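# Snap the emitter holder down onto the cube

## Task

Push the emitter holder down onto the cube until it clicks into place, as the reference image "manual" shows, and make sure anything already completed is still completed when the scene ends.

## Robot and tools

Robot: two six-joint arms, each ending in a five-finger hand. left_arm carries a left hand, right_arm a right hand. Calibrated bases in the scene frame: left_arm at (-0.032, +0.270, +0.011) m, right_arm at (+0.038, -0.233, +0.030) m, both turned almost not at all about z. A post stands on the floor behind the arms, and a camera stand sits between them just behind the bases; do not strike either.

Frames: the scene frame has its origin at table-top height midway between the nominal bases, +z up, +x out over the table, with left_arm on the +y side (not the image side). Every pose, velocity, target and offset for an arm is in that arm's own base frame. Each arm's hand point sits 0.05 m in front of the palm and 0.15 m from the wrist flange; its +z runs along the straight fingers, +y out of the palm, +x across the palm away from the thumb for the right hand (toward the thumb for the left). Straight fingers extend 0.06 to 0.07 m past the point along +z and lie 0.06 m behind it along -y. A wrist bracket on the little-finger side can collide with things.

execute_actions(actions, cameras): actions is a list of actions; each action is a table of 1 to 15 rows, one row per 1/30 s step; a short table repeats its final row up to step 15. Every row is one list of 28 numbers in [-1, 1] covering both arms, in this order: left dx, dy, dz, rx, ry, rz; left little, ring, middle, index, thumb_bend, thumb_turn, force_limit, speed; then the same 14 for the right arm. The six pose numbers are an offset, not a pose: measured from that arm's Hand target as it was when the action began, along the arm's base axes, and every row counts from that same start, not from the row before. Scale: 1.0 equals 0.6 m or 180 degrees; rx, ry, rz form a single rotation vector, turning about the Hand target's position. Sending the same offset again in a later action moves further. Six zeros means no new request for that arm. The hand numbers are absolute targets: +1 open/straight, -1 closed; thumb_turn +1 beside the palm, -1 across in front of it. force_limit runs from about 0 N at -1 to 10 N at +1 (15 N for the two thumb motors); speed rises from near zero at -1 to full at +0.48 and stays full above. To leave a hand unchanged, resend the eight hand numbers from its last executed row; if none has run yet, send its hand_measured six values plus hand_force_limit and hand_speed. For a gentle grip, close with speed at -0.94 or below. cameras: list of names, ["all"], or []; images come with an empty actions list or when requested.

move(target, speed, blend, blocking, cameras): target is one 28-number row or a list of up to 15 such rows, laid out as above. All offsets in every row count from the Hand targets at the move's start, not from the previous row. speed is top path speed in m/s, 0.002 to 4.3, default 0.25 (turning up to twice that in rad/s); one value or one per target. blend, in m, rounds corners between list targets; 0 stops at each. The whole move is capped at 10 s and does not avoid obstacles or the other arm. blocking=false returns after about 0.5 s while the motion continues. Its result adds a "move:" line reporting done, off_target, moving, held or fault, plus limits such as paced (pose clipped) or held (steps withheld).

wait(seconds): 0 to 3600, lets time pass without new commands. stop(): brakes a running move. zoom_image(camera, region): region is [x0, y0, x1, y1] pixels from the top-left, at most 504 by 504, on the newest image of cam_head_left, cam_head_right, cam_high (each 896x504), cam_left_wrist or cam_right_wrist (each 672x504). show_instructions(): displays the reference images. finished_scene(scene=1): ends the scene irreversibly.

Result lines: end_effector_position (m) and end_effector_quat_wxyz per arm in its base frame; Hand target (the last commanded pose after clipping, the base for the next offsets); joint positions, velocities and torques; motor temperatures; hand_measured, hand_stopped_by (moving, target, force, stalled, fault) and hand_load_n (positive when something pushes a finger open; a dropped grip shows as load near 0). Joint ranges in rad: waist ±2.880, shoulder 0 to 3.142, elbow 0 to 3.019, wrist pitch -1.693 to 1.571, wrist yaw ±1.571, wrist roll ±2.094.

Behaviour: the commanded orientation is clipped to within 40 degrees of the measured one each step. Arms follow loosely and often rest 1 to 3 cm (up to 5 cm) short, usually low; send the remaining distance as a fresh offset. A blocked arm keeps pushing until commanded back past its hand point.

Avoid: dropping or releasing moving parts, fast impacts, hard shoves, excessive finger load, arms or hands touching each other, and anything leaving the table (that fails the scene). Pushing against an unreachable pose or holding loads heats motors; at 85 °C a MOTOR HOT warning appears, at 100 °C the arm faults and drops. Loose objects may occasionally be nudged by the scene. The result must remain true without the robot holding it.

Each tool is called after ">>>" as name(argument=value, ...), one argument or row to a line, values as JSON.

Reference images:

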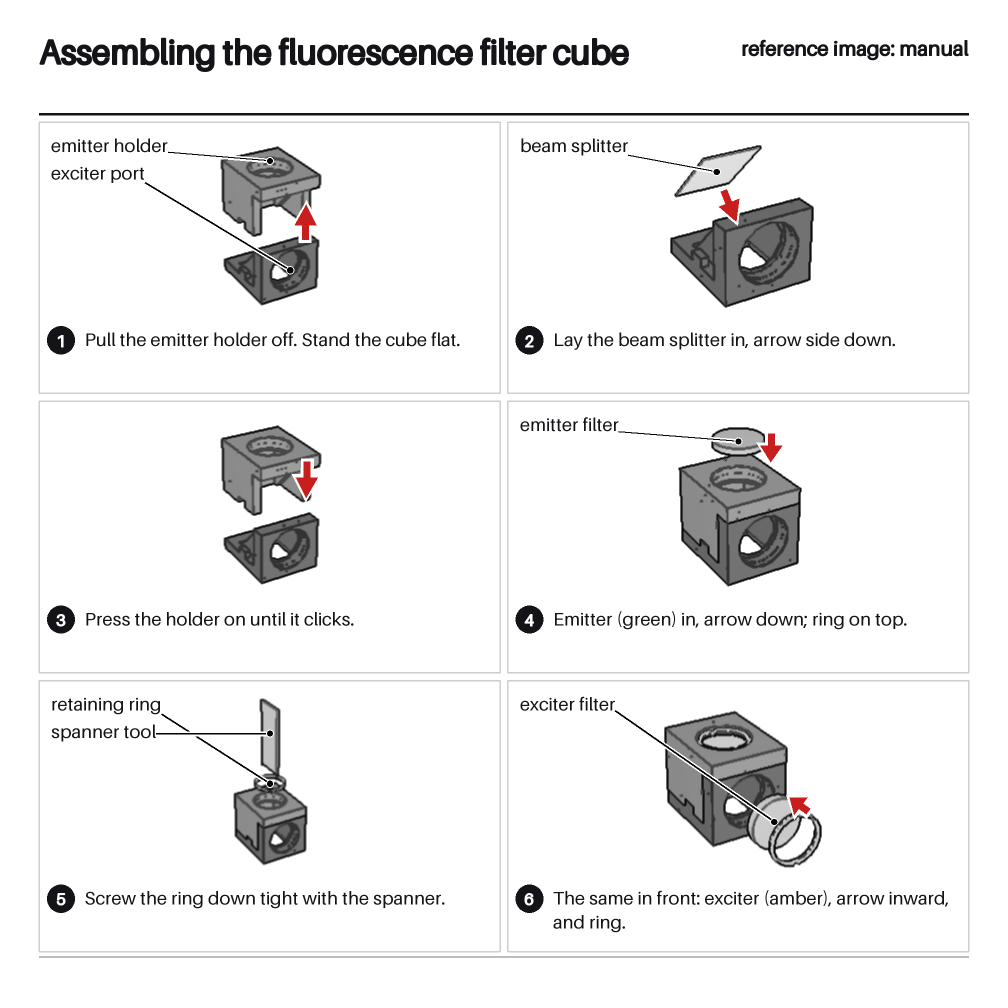

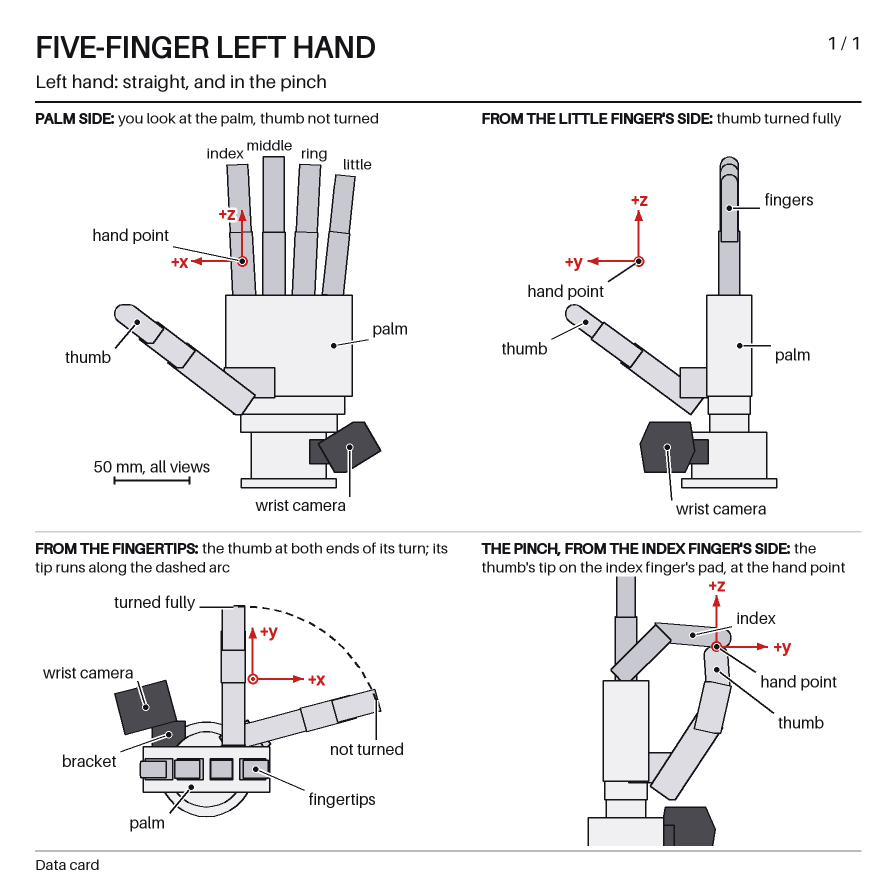

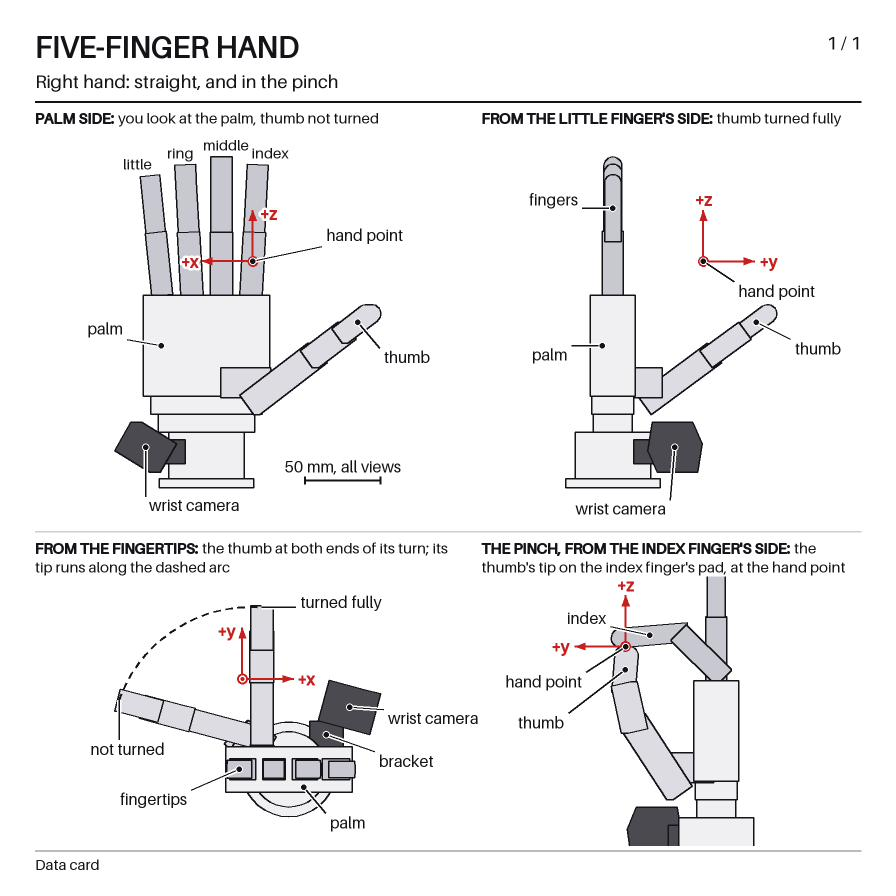

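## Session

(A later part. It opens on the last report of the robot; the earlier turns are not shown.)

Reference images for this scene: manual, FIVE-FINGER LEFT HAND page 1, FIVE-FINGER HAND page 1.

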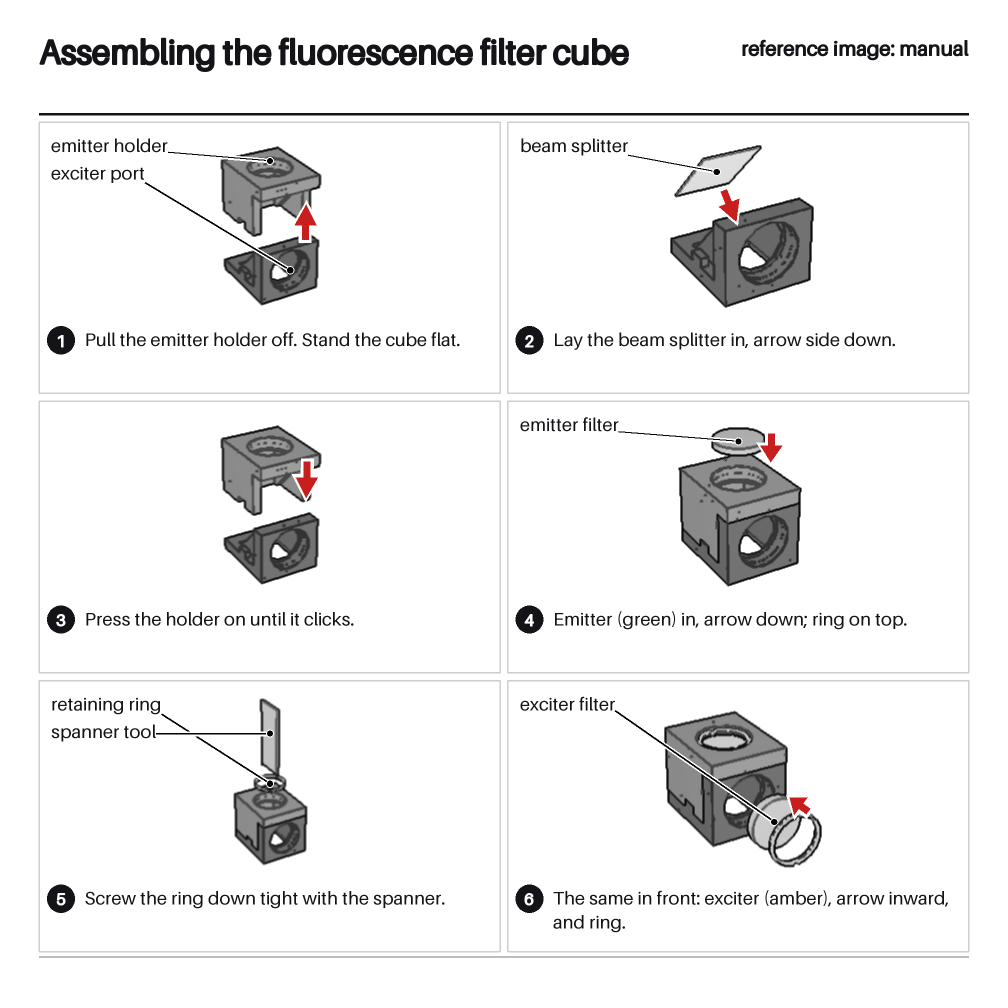

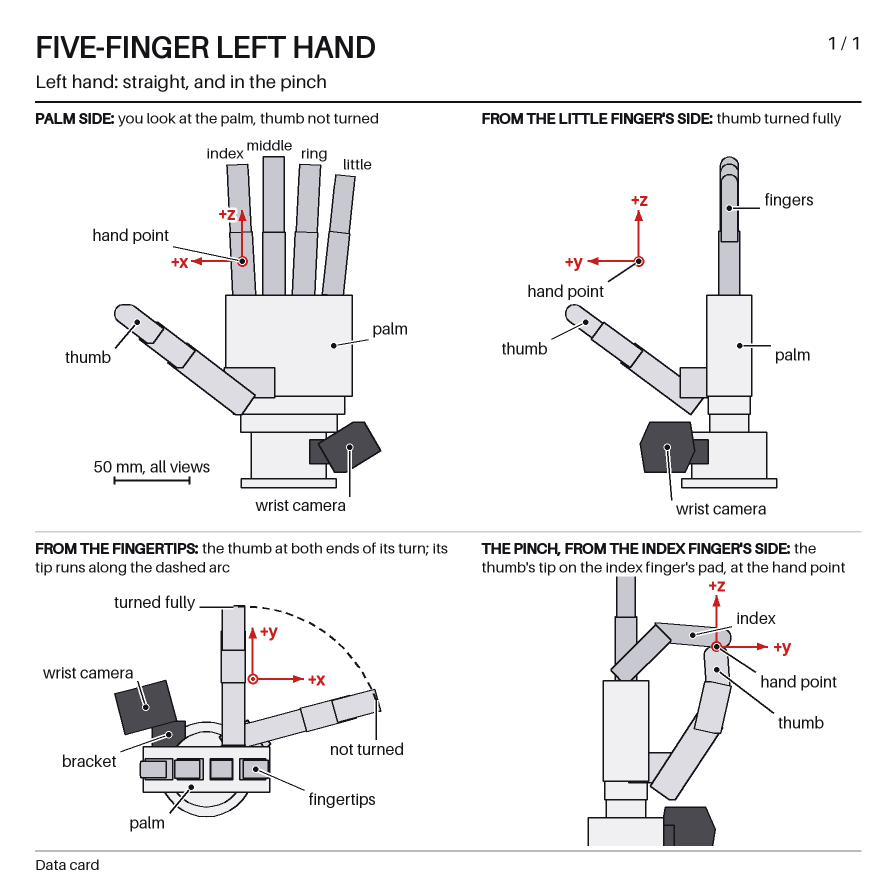

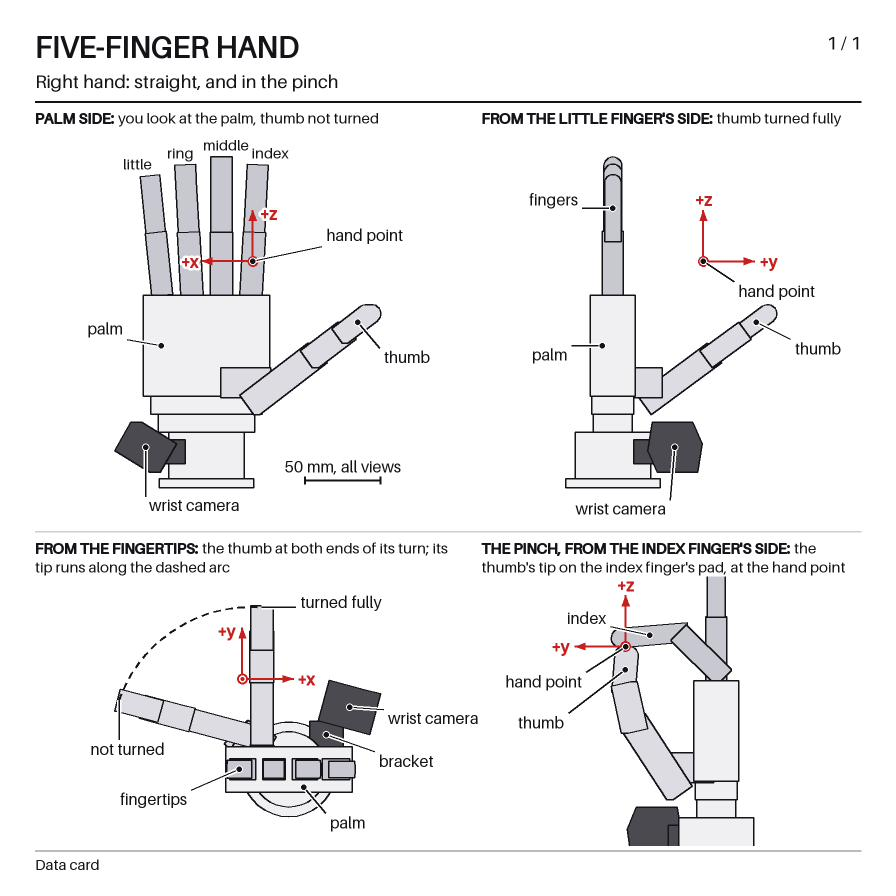

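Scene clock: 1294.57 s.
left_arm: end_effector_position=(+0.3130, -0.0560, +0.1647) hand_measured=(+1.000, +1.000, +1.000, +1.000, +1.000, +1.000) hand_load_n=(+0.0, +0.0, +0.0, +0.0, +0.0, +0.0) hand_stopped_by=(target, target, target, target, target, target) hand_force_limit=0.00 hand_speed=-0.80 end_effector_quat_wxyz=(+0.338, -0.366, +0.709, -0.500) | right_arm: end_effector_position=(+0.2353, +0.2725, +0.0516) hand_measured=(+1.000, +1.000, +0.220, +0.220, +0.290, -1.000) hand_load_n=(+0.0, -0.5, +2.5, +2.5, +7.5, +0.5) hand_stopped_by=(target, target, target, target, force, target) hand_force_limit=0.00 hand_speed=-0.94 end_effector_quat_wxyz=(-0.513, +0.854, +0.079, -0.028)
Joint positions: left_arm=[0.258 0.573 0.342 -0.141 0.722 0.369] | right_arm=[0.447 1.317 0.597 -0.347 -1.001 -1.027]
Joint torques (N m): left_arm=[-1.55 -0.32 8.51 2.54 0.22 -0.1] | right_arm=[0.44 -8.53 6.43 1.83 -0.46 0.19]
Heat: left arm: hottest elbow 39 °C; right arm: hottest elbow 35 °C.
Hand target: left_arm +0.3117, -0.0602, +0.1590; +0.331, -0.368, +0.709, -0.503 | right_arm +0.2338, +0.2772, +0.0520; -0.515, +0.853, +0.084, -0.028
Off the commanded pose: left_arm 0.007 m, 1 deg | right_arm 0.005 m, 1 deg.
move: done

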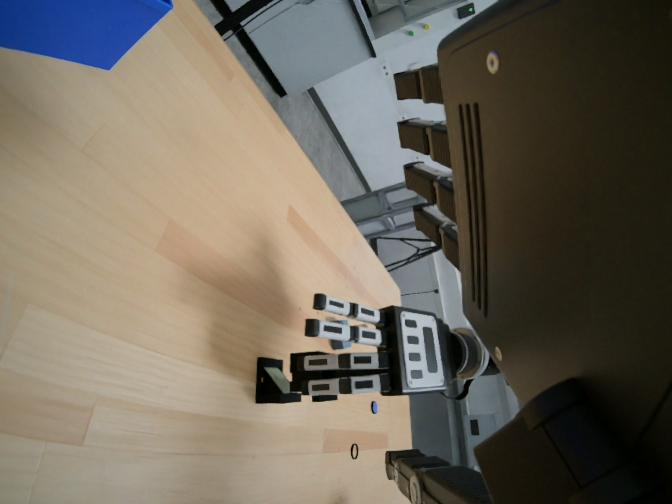

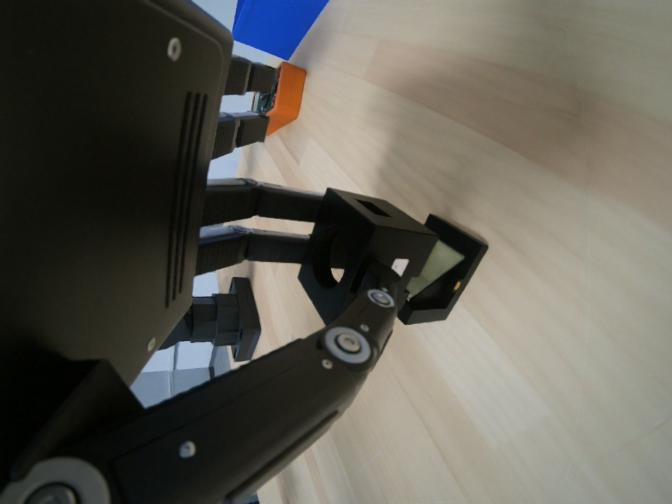

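>>> move(
  target=[0,0,0,0,0,0,1,1,1,1,1,1,0,-0.8,-0.0015,0,-0.0143,0,0,0,1,1,0.22,0.22,0.1,-1,0.0,-0.94],
  speed=0.04,
  cameras=["cam_left_wrist","cam_right_wrist"],
)

>>> zoom_image(
  camera="cam_left_wrist",
  region=[250, 345, 310, 415],
)

>>> zoom_image(
  camera="cam_right_wrist",
  region=[380, 200, 500, 350],
)

Scene clock: 1361.93 s.
left_arm: end_effector_position=(+0.3130, -0.0560, +0.1647) hand_measured=(+1.000, +1.000, +1.000, +1.000, +1.000, +1.000) hand_load_n=(+0.0, +0.0, +0.0, -0.5, +0.0, +0.0) hand_stopped_by=(target, target, target, target, target, target) hand_force_limit=0.00 hand_speed=-0.80 end_effector_quat_wxyz=(+0.338, -0.366, +0.709, -0.500) | right_arm: end_effector_position=(+0.2342, +0.2723, +0.0428) hand_measured=(+1.000, +1.000, +0.220, +0.220, +0.290, -1.000) hand_load_n=(+0.0, +0.0, +2.5, +2.5, +7.5, +0.5) hand_stopped_by=(target, target, target, target, force, target) hand_force_limit=0.00 hand_speed=-0.94 end_effector_quat_wxyz=(-0.513, +0.855, +0.078, -0.029)
Joint positions: left_arm=[0.258 0.573 0.342 -0.141 0.722 0.369] | right_arm=[0.448 1.336 0.583 -0.312 -1 -1.024]
Joint torques (N m): left_arm=[-1.73 -0.21 8.55 2.54 0.22 -0.13] | right_arm=[0.56 -8.59 6.32 1.77 -0.47 0.19]
Heat: left arm: hottest elbow 39 °C; right arm: hottest elbow 32 °C.
Hand target: left_arm +0.3117, -0.0602, +0.1590; +0.331, -0.368, +0.709, -0.503 | right_arm +0.2329, +0.2772, +0.0434; -0.515, +0.852, +0.084, -0.028
Off the commanded pose: left_arm 0.007 m, 1 deg | right_arm 0.005 m, 1 deg.
move: done

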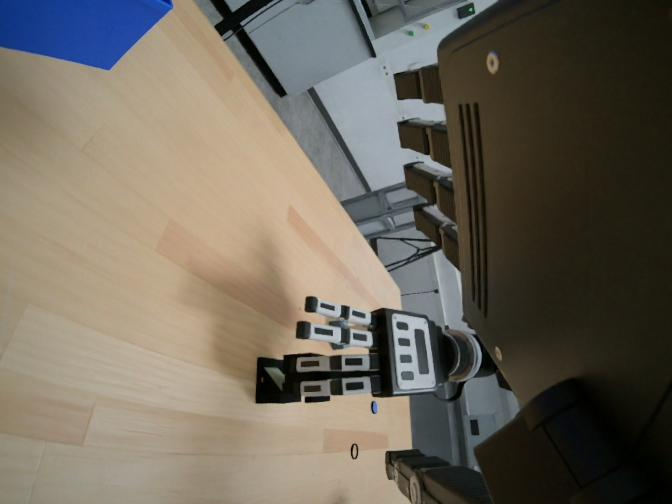

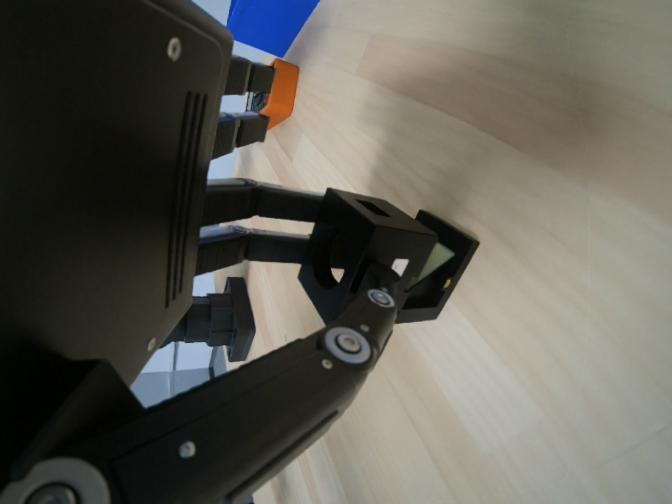

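Scaled by 7.200 from the camera's image (finer frame: 960x720).

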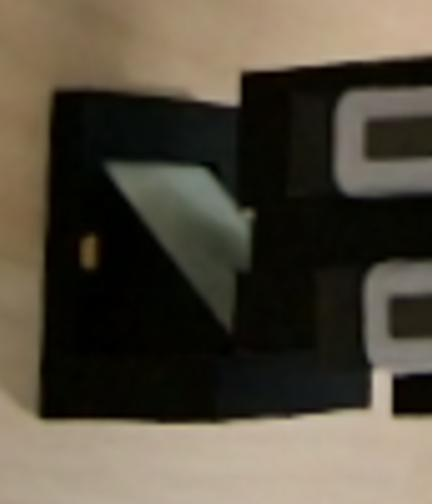

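Scaled by 3.360 from the camera's image (finer frame: 960x720).

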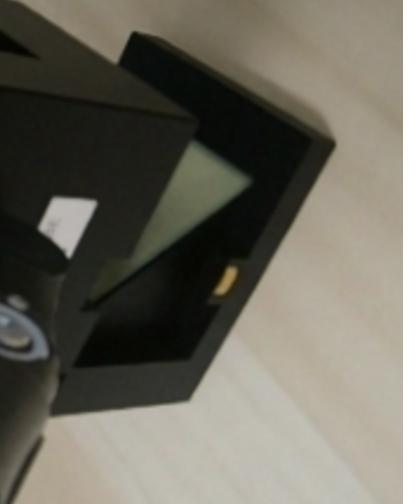

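>>> zoom_image(
  camera="cam_right_wrist",
  region=[385, 290, 445, 335],
)

>>> zoom_image(
  camera="cam_left_wrist",
  region=[270, 380, 310, 410],
)

Scaled by 8.400 from the camera's image (finer frame: 960x720).

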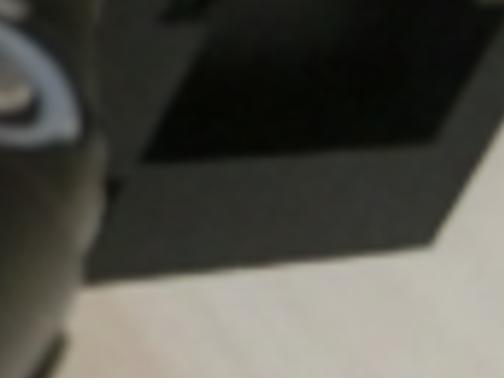

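Scaled by 12.600 from the camera's image (finer frame: 960x720).

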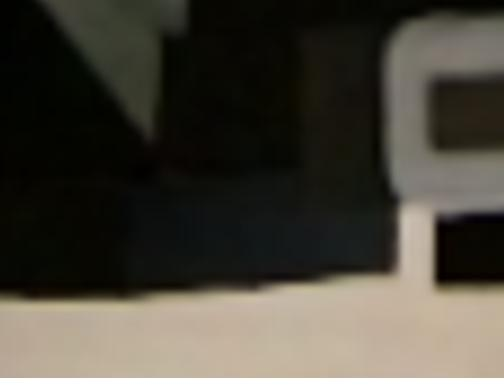

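>>> move(
  target=[0,0,0,0,0,0,1,1,1,1,1,1,0,-0.8,-0.0005,0,-0.0065,0,0,0,1,1,0.22,0.22,0.1,-1,0.0,-0.94],
  speed=0.04,
  cameras=["cam_left_wrist","cam_right_wrist"],
)

>>> zoom_image(
  camera="cam_left_wrist",
  region=[250, 345, 310, 415],
)

>>> zoom_image(
  camera="cam_right_wrist",
  region=[380, 200, 500, 350],
)

Scene clock: 1388.70 s.
left_arm: end_effector_position=(+0.3130, -0.0560, +0.1647) hand_measured=(+1.000, +1.000, +1.000, +1.000, +1.000, +1.000) hand_load_n=(+0.0, +0.0, +0.0, +0.0, +0.0, +0.0) hand_stopped_by=(target, target, target, target, target, target) hand_force_limit=0.00 hand_speed=-0.80 end_effector_quat_wxyz=(+0.338, -0.366, +0.709, -0.500) | right_arm: end_effector_position=(+0.2343, +0.2723, +0.0395) hand_measured=(+1.000, +1.000, +0.220, +0.220, +0.290, -1.000) hand_load_n=(+0.0, -0.5, +2.5, +2.5, +7.5, +0.0) hand_stopped_by=(target, target, target, target, force, target) hand_force_limit=0.00 hand_speed=-0.94 end_effector_quat_wxyz=(-0.513, +0.854, +0.078, -0.028)
Joint positions: left_arm=[0.258 0.573 0.342 -0.141 0.722 0.369] | right_arm=[0.448 1.344 0.578 -0.297 -1 -1.024]
Joint torques (N m): left_arm=[-1.55 -0.15 8.59 2.59 0.2 -0.11] | right_arm=[0.56 -8.41 6.28 1.81 -0.46 0.18]
Heat: left arm: hottest elbow 39 °C; right arm: hottest elbow 32 °C.
Hand target: left_arm +0.3117, -0.0602, +0.1590; +0.331, -0.368, +0.709, -0.503 | right_arm +0.2326, +0.2772, +0.0394; -0.515, +0.853, +0.084, -0.028
Off the commanded pose: left_arm 0.007 m, 1 deg | right_arm 0.005 m, 1 deg.
move: done

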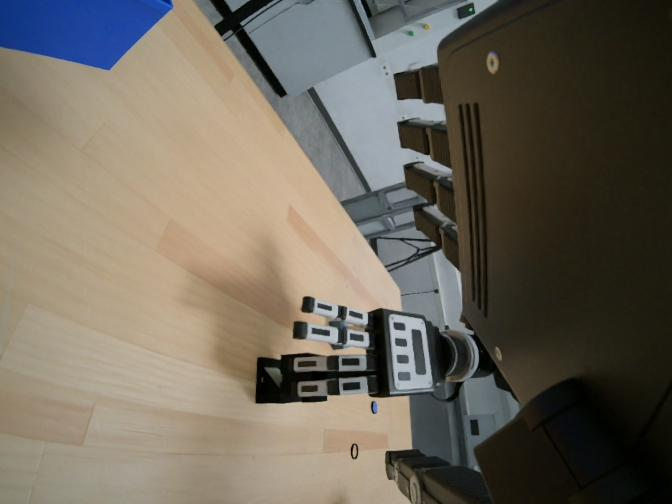

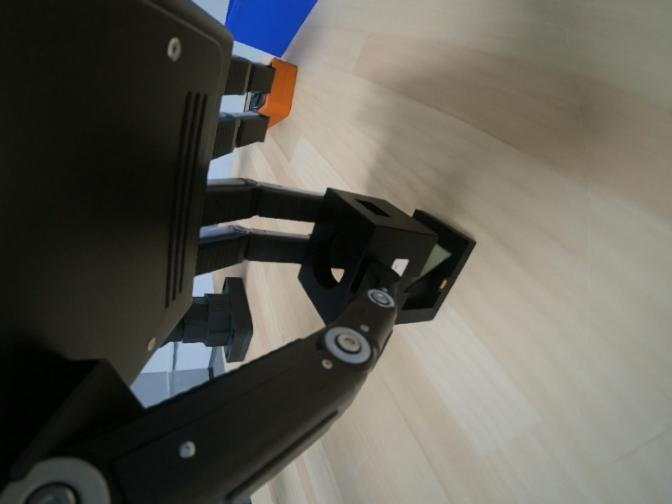

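Scaled by 7.200 from the camera's image (finer frame: 960x720).

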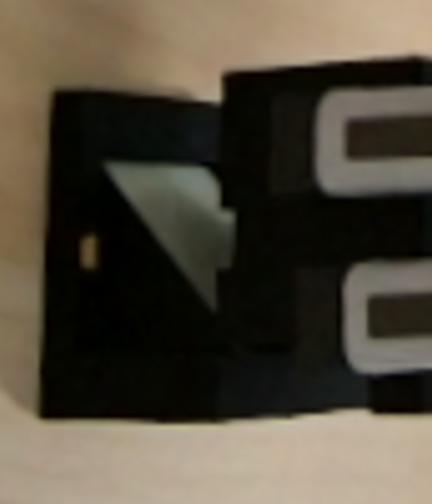

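Scaled by 3.360 from the camera's image (finer frame: 960x720).

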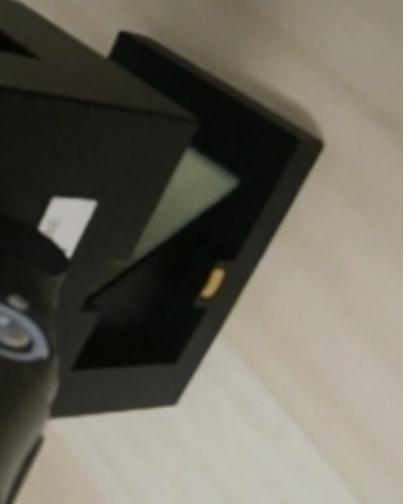

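>>> move(
  target=[0,0,0,0,0,0,1,1,1,1,1,1,0,-0.8,-0.0005,0,-0.005,0,0,0,1,1,0.22,0.22,0.1,-1,0.0,-0.94],
  speed=0.04,
  cameras=["cam_left_wrist","cam_right_wrist"],
)

>>> zoom_image(
  camera="cam_left_wrist",
  region=[250, 345, 310, 415],
)

>>> zoom_image(
  camera="cam_right_wrist",
  region=[380, 200, 500, 350],
)

Scene clock: 1393.00 s.
left_arm: end_effector_position=(+0.3130, -0.0560, +0.1647) hand_measured=(+1.000, +1.000, +1.000, +1.000, +1.000, +1.000) hand_load_n=(+0.0, +0.0, +0.0, +0.0, +0.0, +0.0) hand_stopped_by=(target, target, target, target, target, target) hand_force_limit=0.00 hand_speed=-0.80 end_effector_quat_wxyz=(+0.338, -0.366, +0.709, -0.500) | right_arm: end_effector_position=(+0.2361, +0.2732, +0.0382) hand_measured=(+1.000, +1.000, +0.220, +0.220, +0.290, -1.000) hand_load_n=(+0.0, +0.0, +2.5, +2.5, +7.0, +0.5) hand_stopped_by=(target, target, target, target, force, target) hand_force_limit=0.00 hand_speed=-0.94 end_effector_quat_wxyz=(-0.514, +0.854, +0.079, -0.026)
Joint positions: left_arm=[0.258 0.573 0.342 -0.141 0.722 0.369] | right_arm=[0.448 1.35 0.578 -0.285 -1 -1.023]
Joint torques (N m): left_arm=[-1.61 -0.15 8.55 2.51 0.18 -0.12] | right_arm=[0.67 -8.53 5.89 1.76 -0.45 0.19]
Heat: left arm: hottest elbow 39 °C; right arm: hottest elbow 32 °C.
Hand target: left_arm +0.3117, -0.0602, +0.1590; +0.331, -0.368, +0.709, -0.503 | right_arm +0.2323, +0.2772, +0.0365; -0.515, +0.853, +0.084, -0.028
Off the commanded pose: left_arm 0.007 m, 1 deg | right_arm 0.006 m, 1 deg.
move: done

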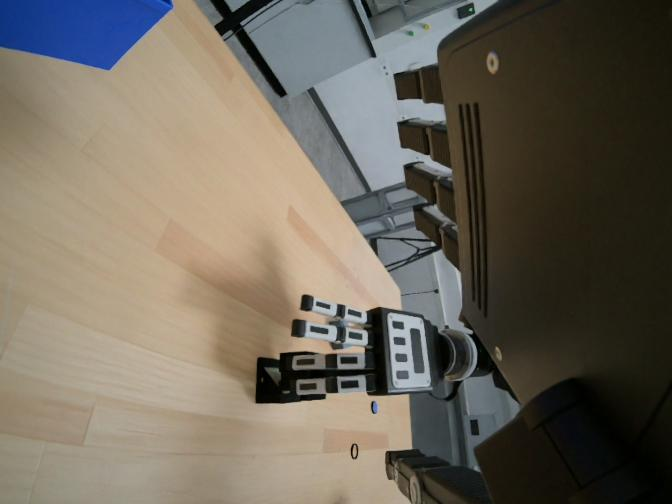

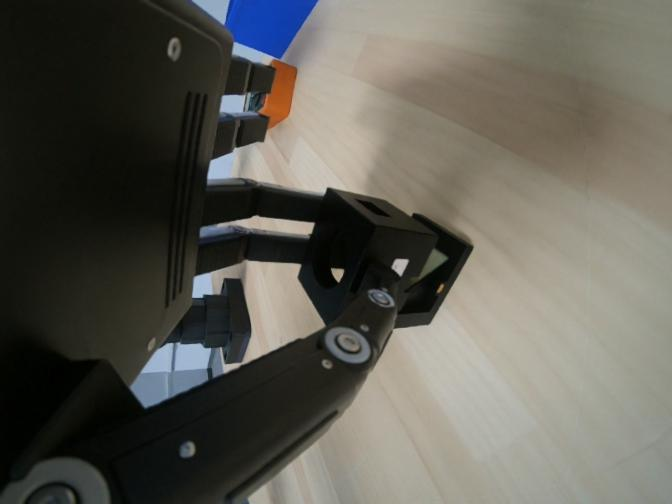

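Scaled by 7.200 from the camera's image (finer frame: 960x720).

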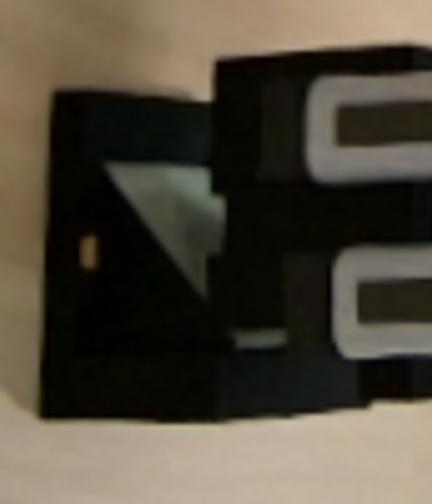

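Scaled by 3.360 from the camera's image (finer frame: 960x720).

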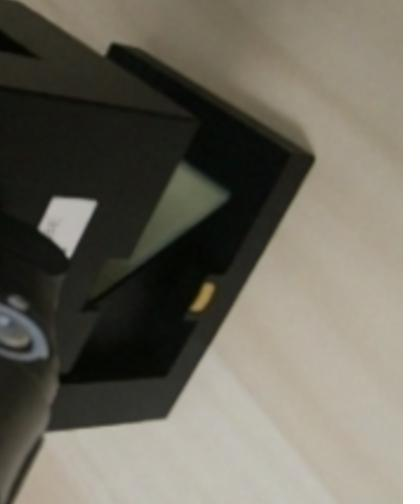

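>>> zoom_image(
  camera="cam_right_wrist",
  region=[400, 240, 480, 330],
)

Scaled by 5.600 from the camera's image (finer frame: 960x720).

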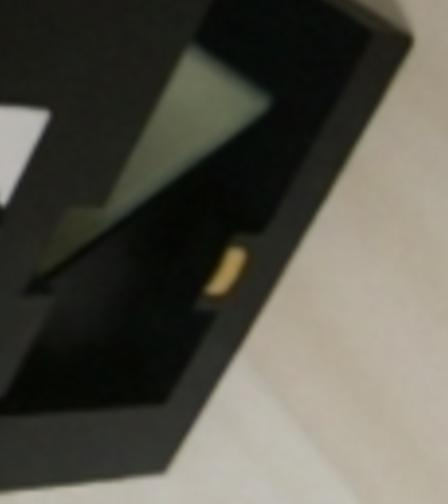

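>>> show_instructions(
)

Reference images for this scene: manual, FIVE-FINGER LEFT HAND page 1, FIVE-FINGER HAND page 1.

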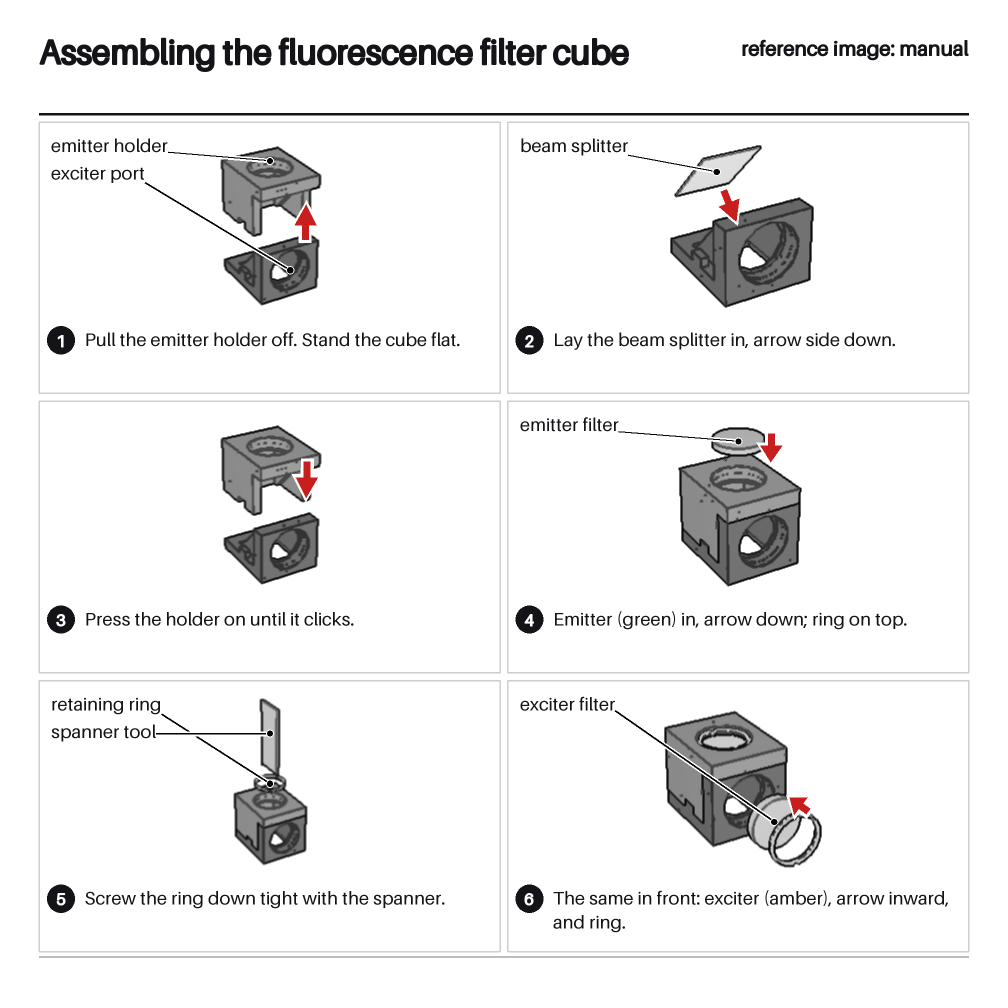

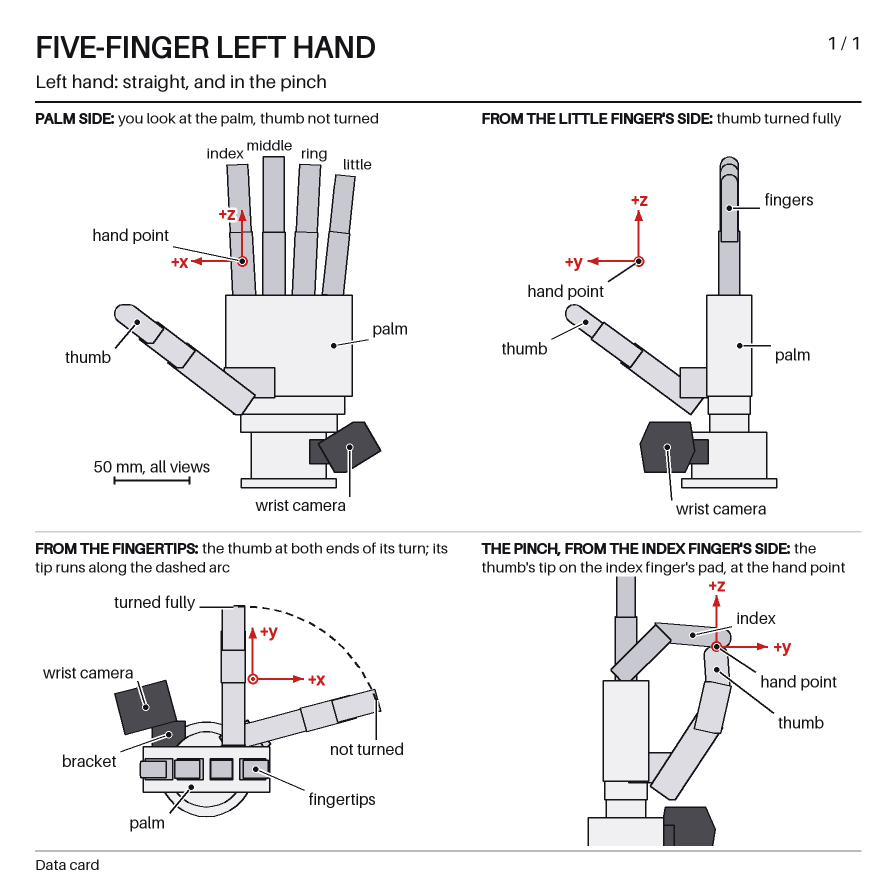

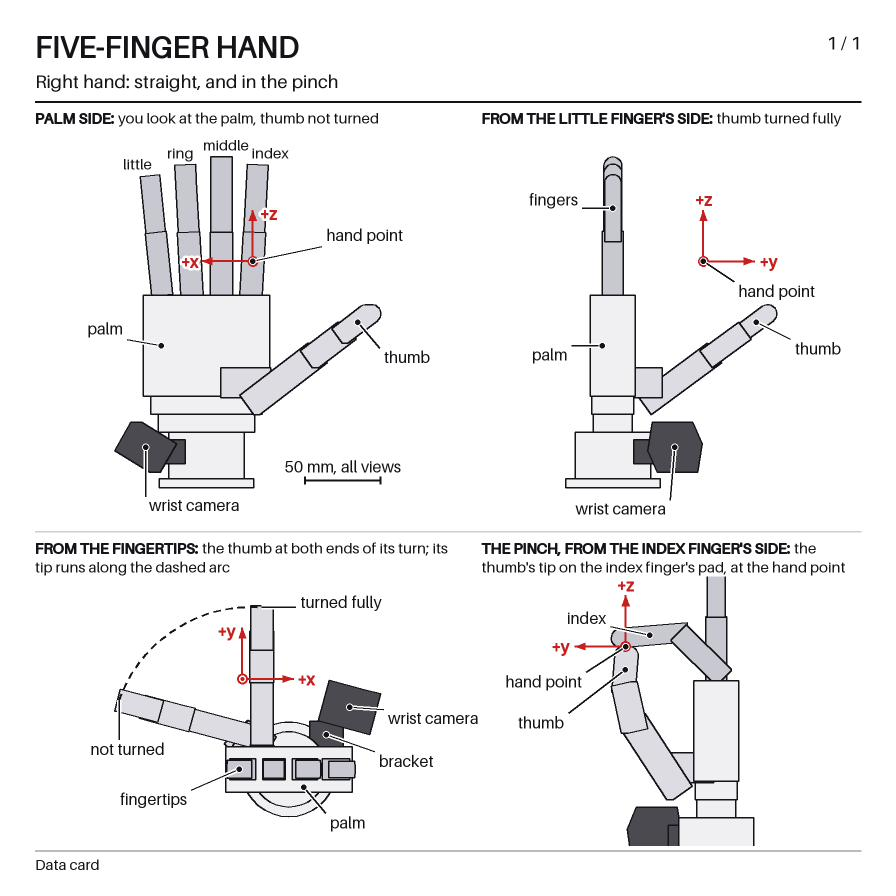

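>>> move(
  target=[
    [0,0,0,0,0,0,1,1,1,1,1,1,0,-0.8,0.0628,-0.0203,0.139,0,0,0,1,1,0.22,0.22,0.1,-1,0.0,-0.94],
    [0,0,0,0,0,0,1,1,1,1,1,1,0,-0.8,0.1328,0.013,0.239,0,0,0,1,1,0.22,0.22,0.1,-1,0.0,-0.94],
  ],
  speed=0.12,
  cameras=["cam_left_wrist","cam_head_left"],
)

Scene clock: 1463.93 s.
left_arm: end_effector_position=(+0.3130, -0.0560, +0.1647) hand_measured=(+1.000, +1.000, +1.000, +1.000, +1.000, +1.000) hand_load_n=(+0.0, +0.0, +0.0, +0.0, +0.0, +0.0) hand_stopped_by=(target, target, target, target, target, target) hand_force_limit=0.00 hand_speed=-0.80 end_effector_quat_wxyz=(+0.338, -0.366, +0.709, -0.500) | right_arm: end_effector_position=(+0.2911, +0.2783, +0.1562) hand_measured=(+1.000, +1.000, +0.220, +0.220, +0.290, -1.000) hand_load_n=(+0.0, +0.0, +2.5, +2.5, +7.5, +0.0) hand_stopped_by=(target, target, target, target, force, target) hand_force_limit=0.00 hand_speed=-0.94 end_effector_quat_wxyz=(-0.507, +0.857, +0.075, -0.049)
Joint positions: left_arm=[0.258 0.573 0.342 -0.141 0.722 0.369] | right_arm=[0.396 1.327 0.943 -0.82 -1.029 -1.14]
Joint torques (N m): left_arm=[-1.67 -0.26 8.58 2.55 0.21 -0.12] | right_arm=[-1.44 -10.34 12.26 0.69 -0.63 0.13]
Heat: left arm: hottest elbow 39 °C; right arm: hottest elbow 32 °C.
Hand target: left_arm +0.3117, -0.0602, +0.1590; +0.331, -0.368, +0.709, -0.503 | right_arm +0.3120, +0.2850, +0.1799; -0.515, +0.853, +0.084, -0.028
Off the commanded pose: left_arm 0.007 m, 1 deg | right_arm 0.032 m, 3 deg.
move: off_target (right_arm)
Images, in order (width x height): cam_head_left 896x504, cam_left_wrist 672x504.

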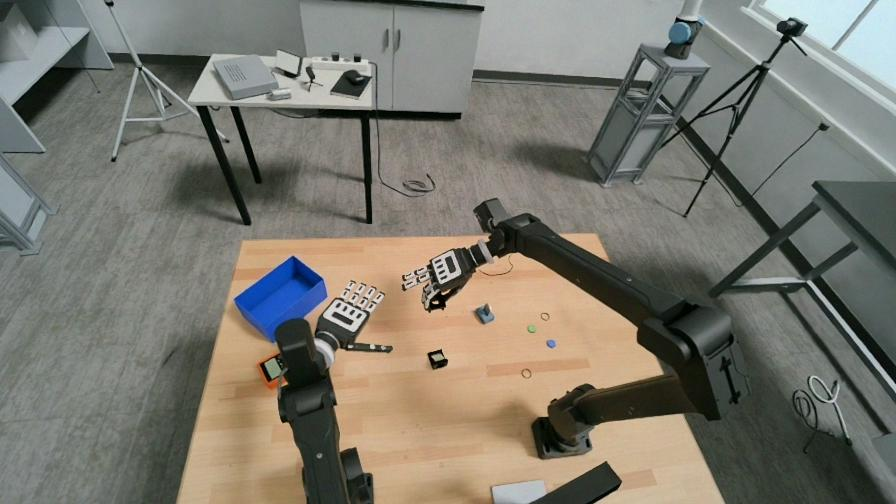

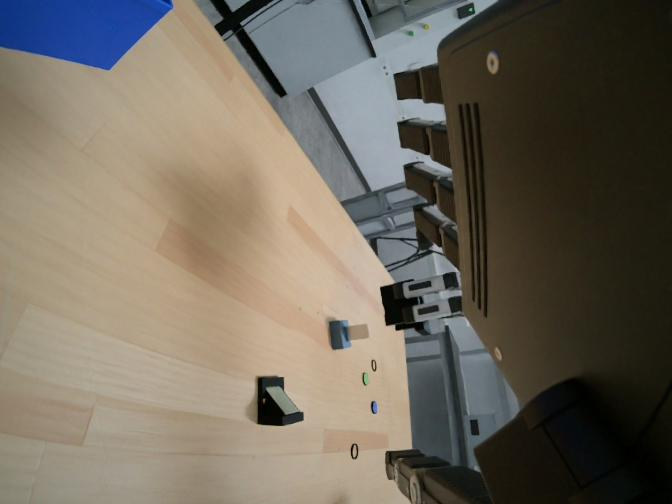

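>>> move(
  target=[0,0,0,0,0,0,1,1,1,1,1,1,0,-0.8,0,0.025,-0.017,-0.058,0.392,-0.212,1,1,0.22,0.22,0.1,-1,0.0,-0.94],
  speed=0.25,
  cameras=["cam_left_wrist","cam_head_left"],
)

Scene clock: 1471.07 s.
left_arm: end_effector_position=(+0.3130, -0.0560, +0.1647) hand_measured=(+1.000, +1.000, +1.000, +1.000, +1.000, +1.000) hand_load_n=(-0.5, +0.0, +0.0, +0.0, +0.0, +0.0) hand_stopped_by=(target, target, target, target, target, target) hand_force_limit=0.00 hand_speed=-0.80 end_effector_quat_wxyz=(+0.338, -0.366, +0.709, -0.500) | right_arm: end_effector_position=(+0.3062, +0.3034, +0.1663) hand_measured=(+1.000, +1.000, +0.220, +0.220, +0.290, -1.000) hand_load_n=(+0.0, +0.0, +3.0, +2.5, +7.5, +0.0) hand_stopped_by=(target, target, target, target, force, target) hand_force_limit=0.00 hand_speed=-0.94 end_effector_quat_wxyz=(-0.369, +0.707, -0.486, -0.357)
Joint positions: left_arm=[0.258 0.573 0.342 -0.141 0.722 0.369] | right_arm=[0.331 1.533 0.985 -0.728 -1.055 0.137]
Joint torques (N m): left_arm=[-1.61 -0.09 8.51 2.52 0.21 -0.13] | right_arm=[-2.02 -13.57 6.97 1.35 -0.63 0.28]
Heat: left arm: hottest elbow 39 °C; right arm: hottest elbow 33 °C.
Hand target: left_arm +0.3117, -0.0602, +0.1590; +0.331, -0.368, +0.709, -0.503 | right_arm +0.3119, +0.3000, +0.1697; -0.377, +0.702, -0.491, -0.353
Off the commanded pose: left_arm 0.007 m, 1 deg | right_arm 0.007 m, 1 deg.
move: done
Images, in order (width x height): cam_head_left 896x504, cam_left_wrist 672x504.

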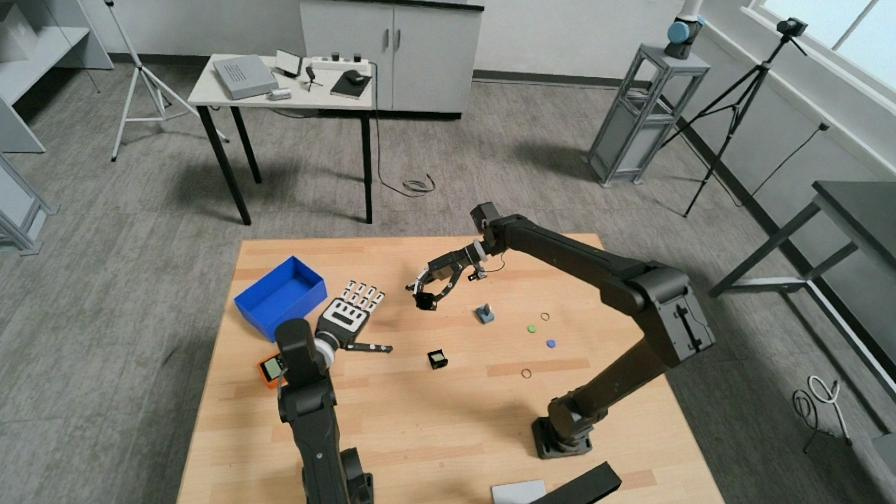

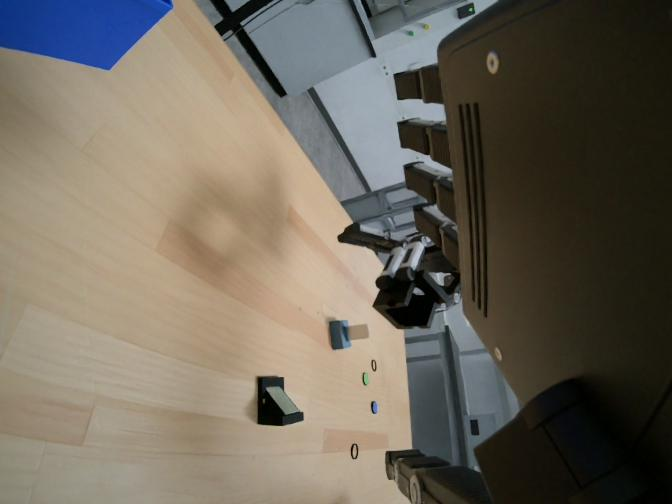

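Great, the underside is visible.

>>> zoom_image(
  camera="cam_left_wrist",
  region=[360, 260, 450, 340],
)

>>> zoom_image(
  camera="cam_left_wrist",
  region=[245, 365, 315, 435],
)

Scaled by 5.600 from the camera's image (finer frame: 960x720).

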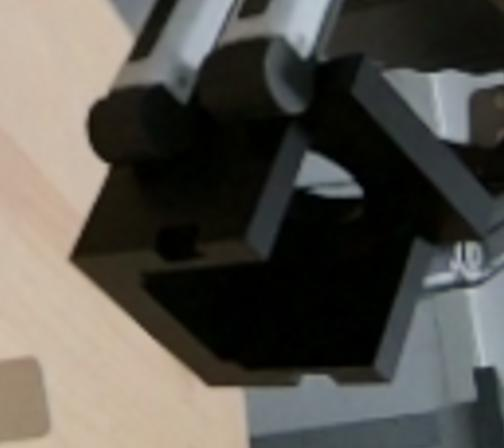

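Scaled by 7.200 from the camera's image (finer frame: 960x720).

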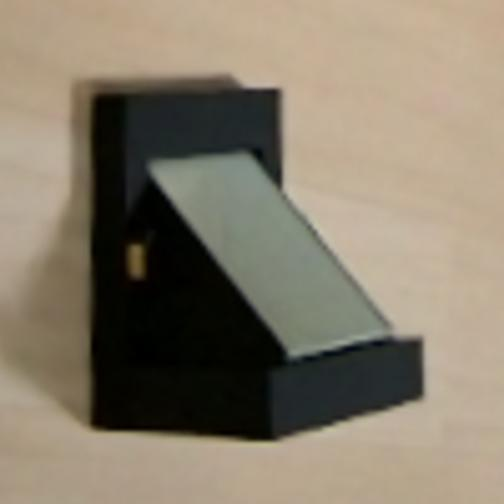

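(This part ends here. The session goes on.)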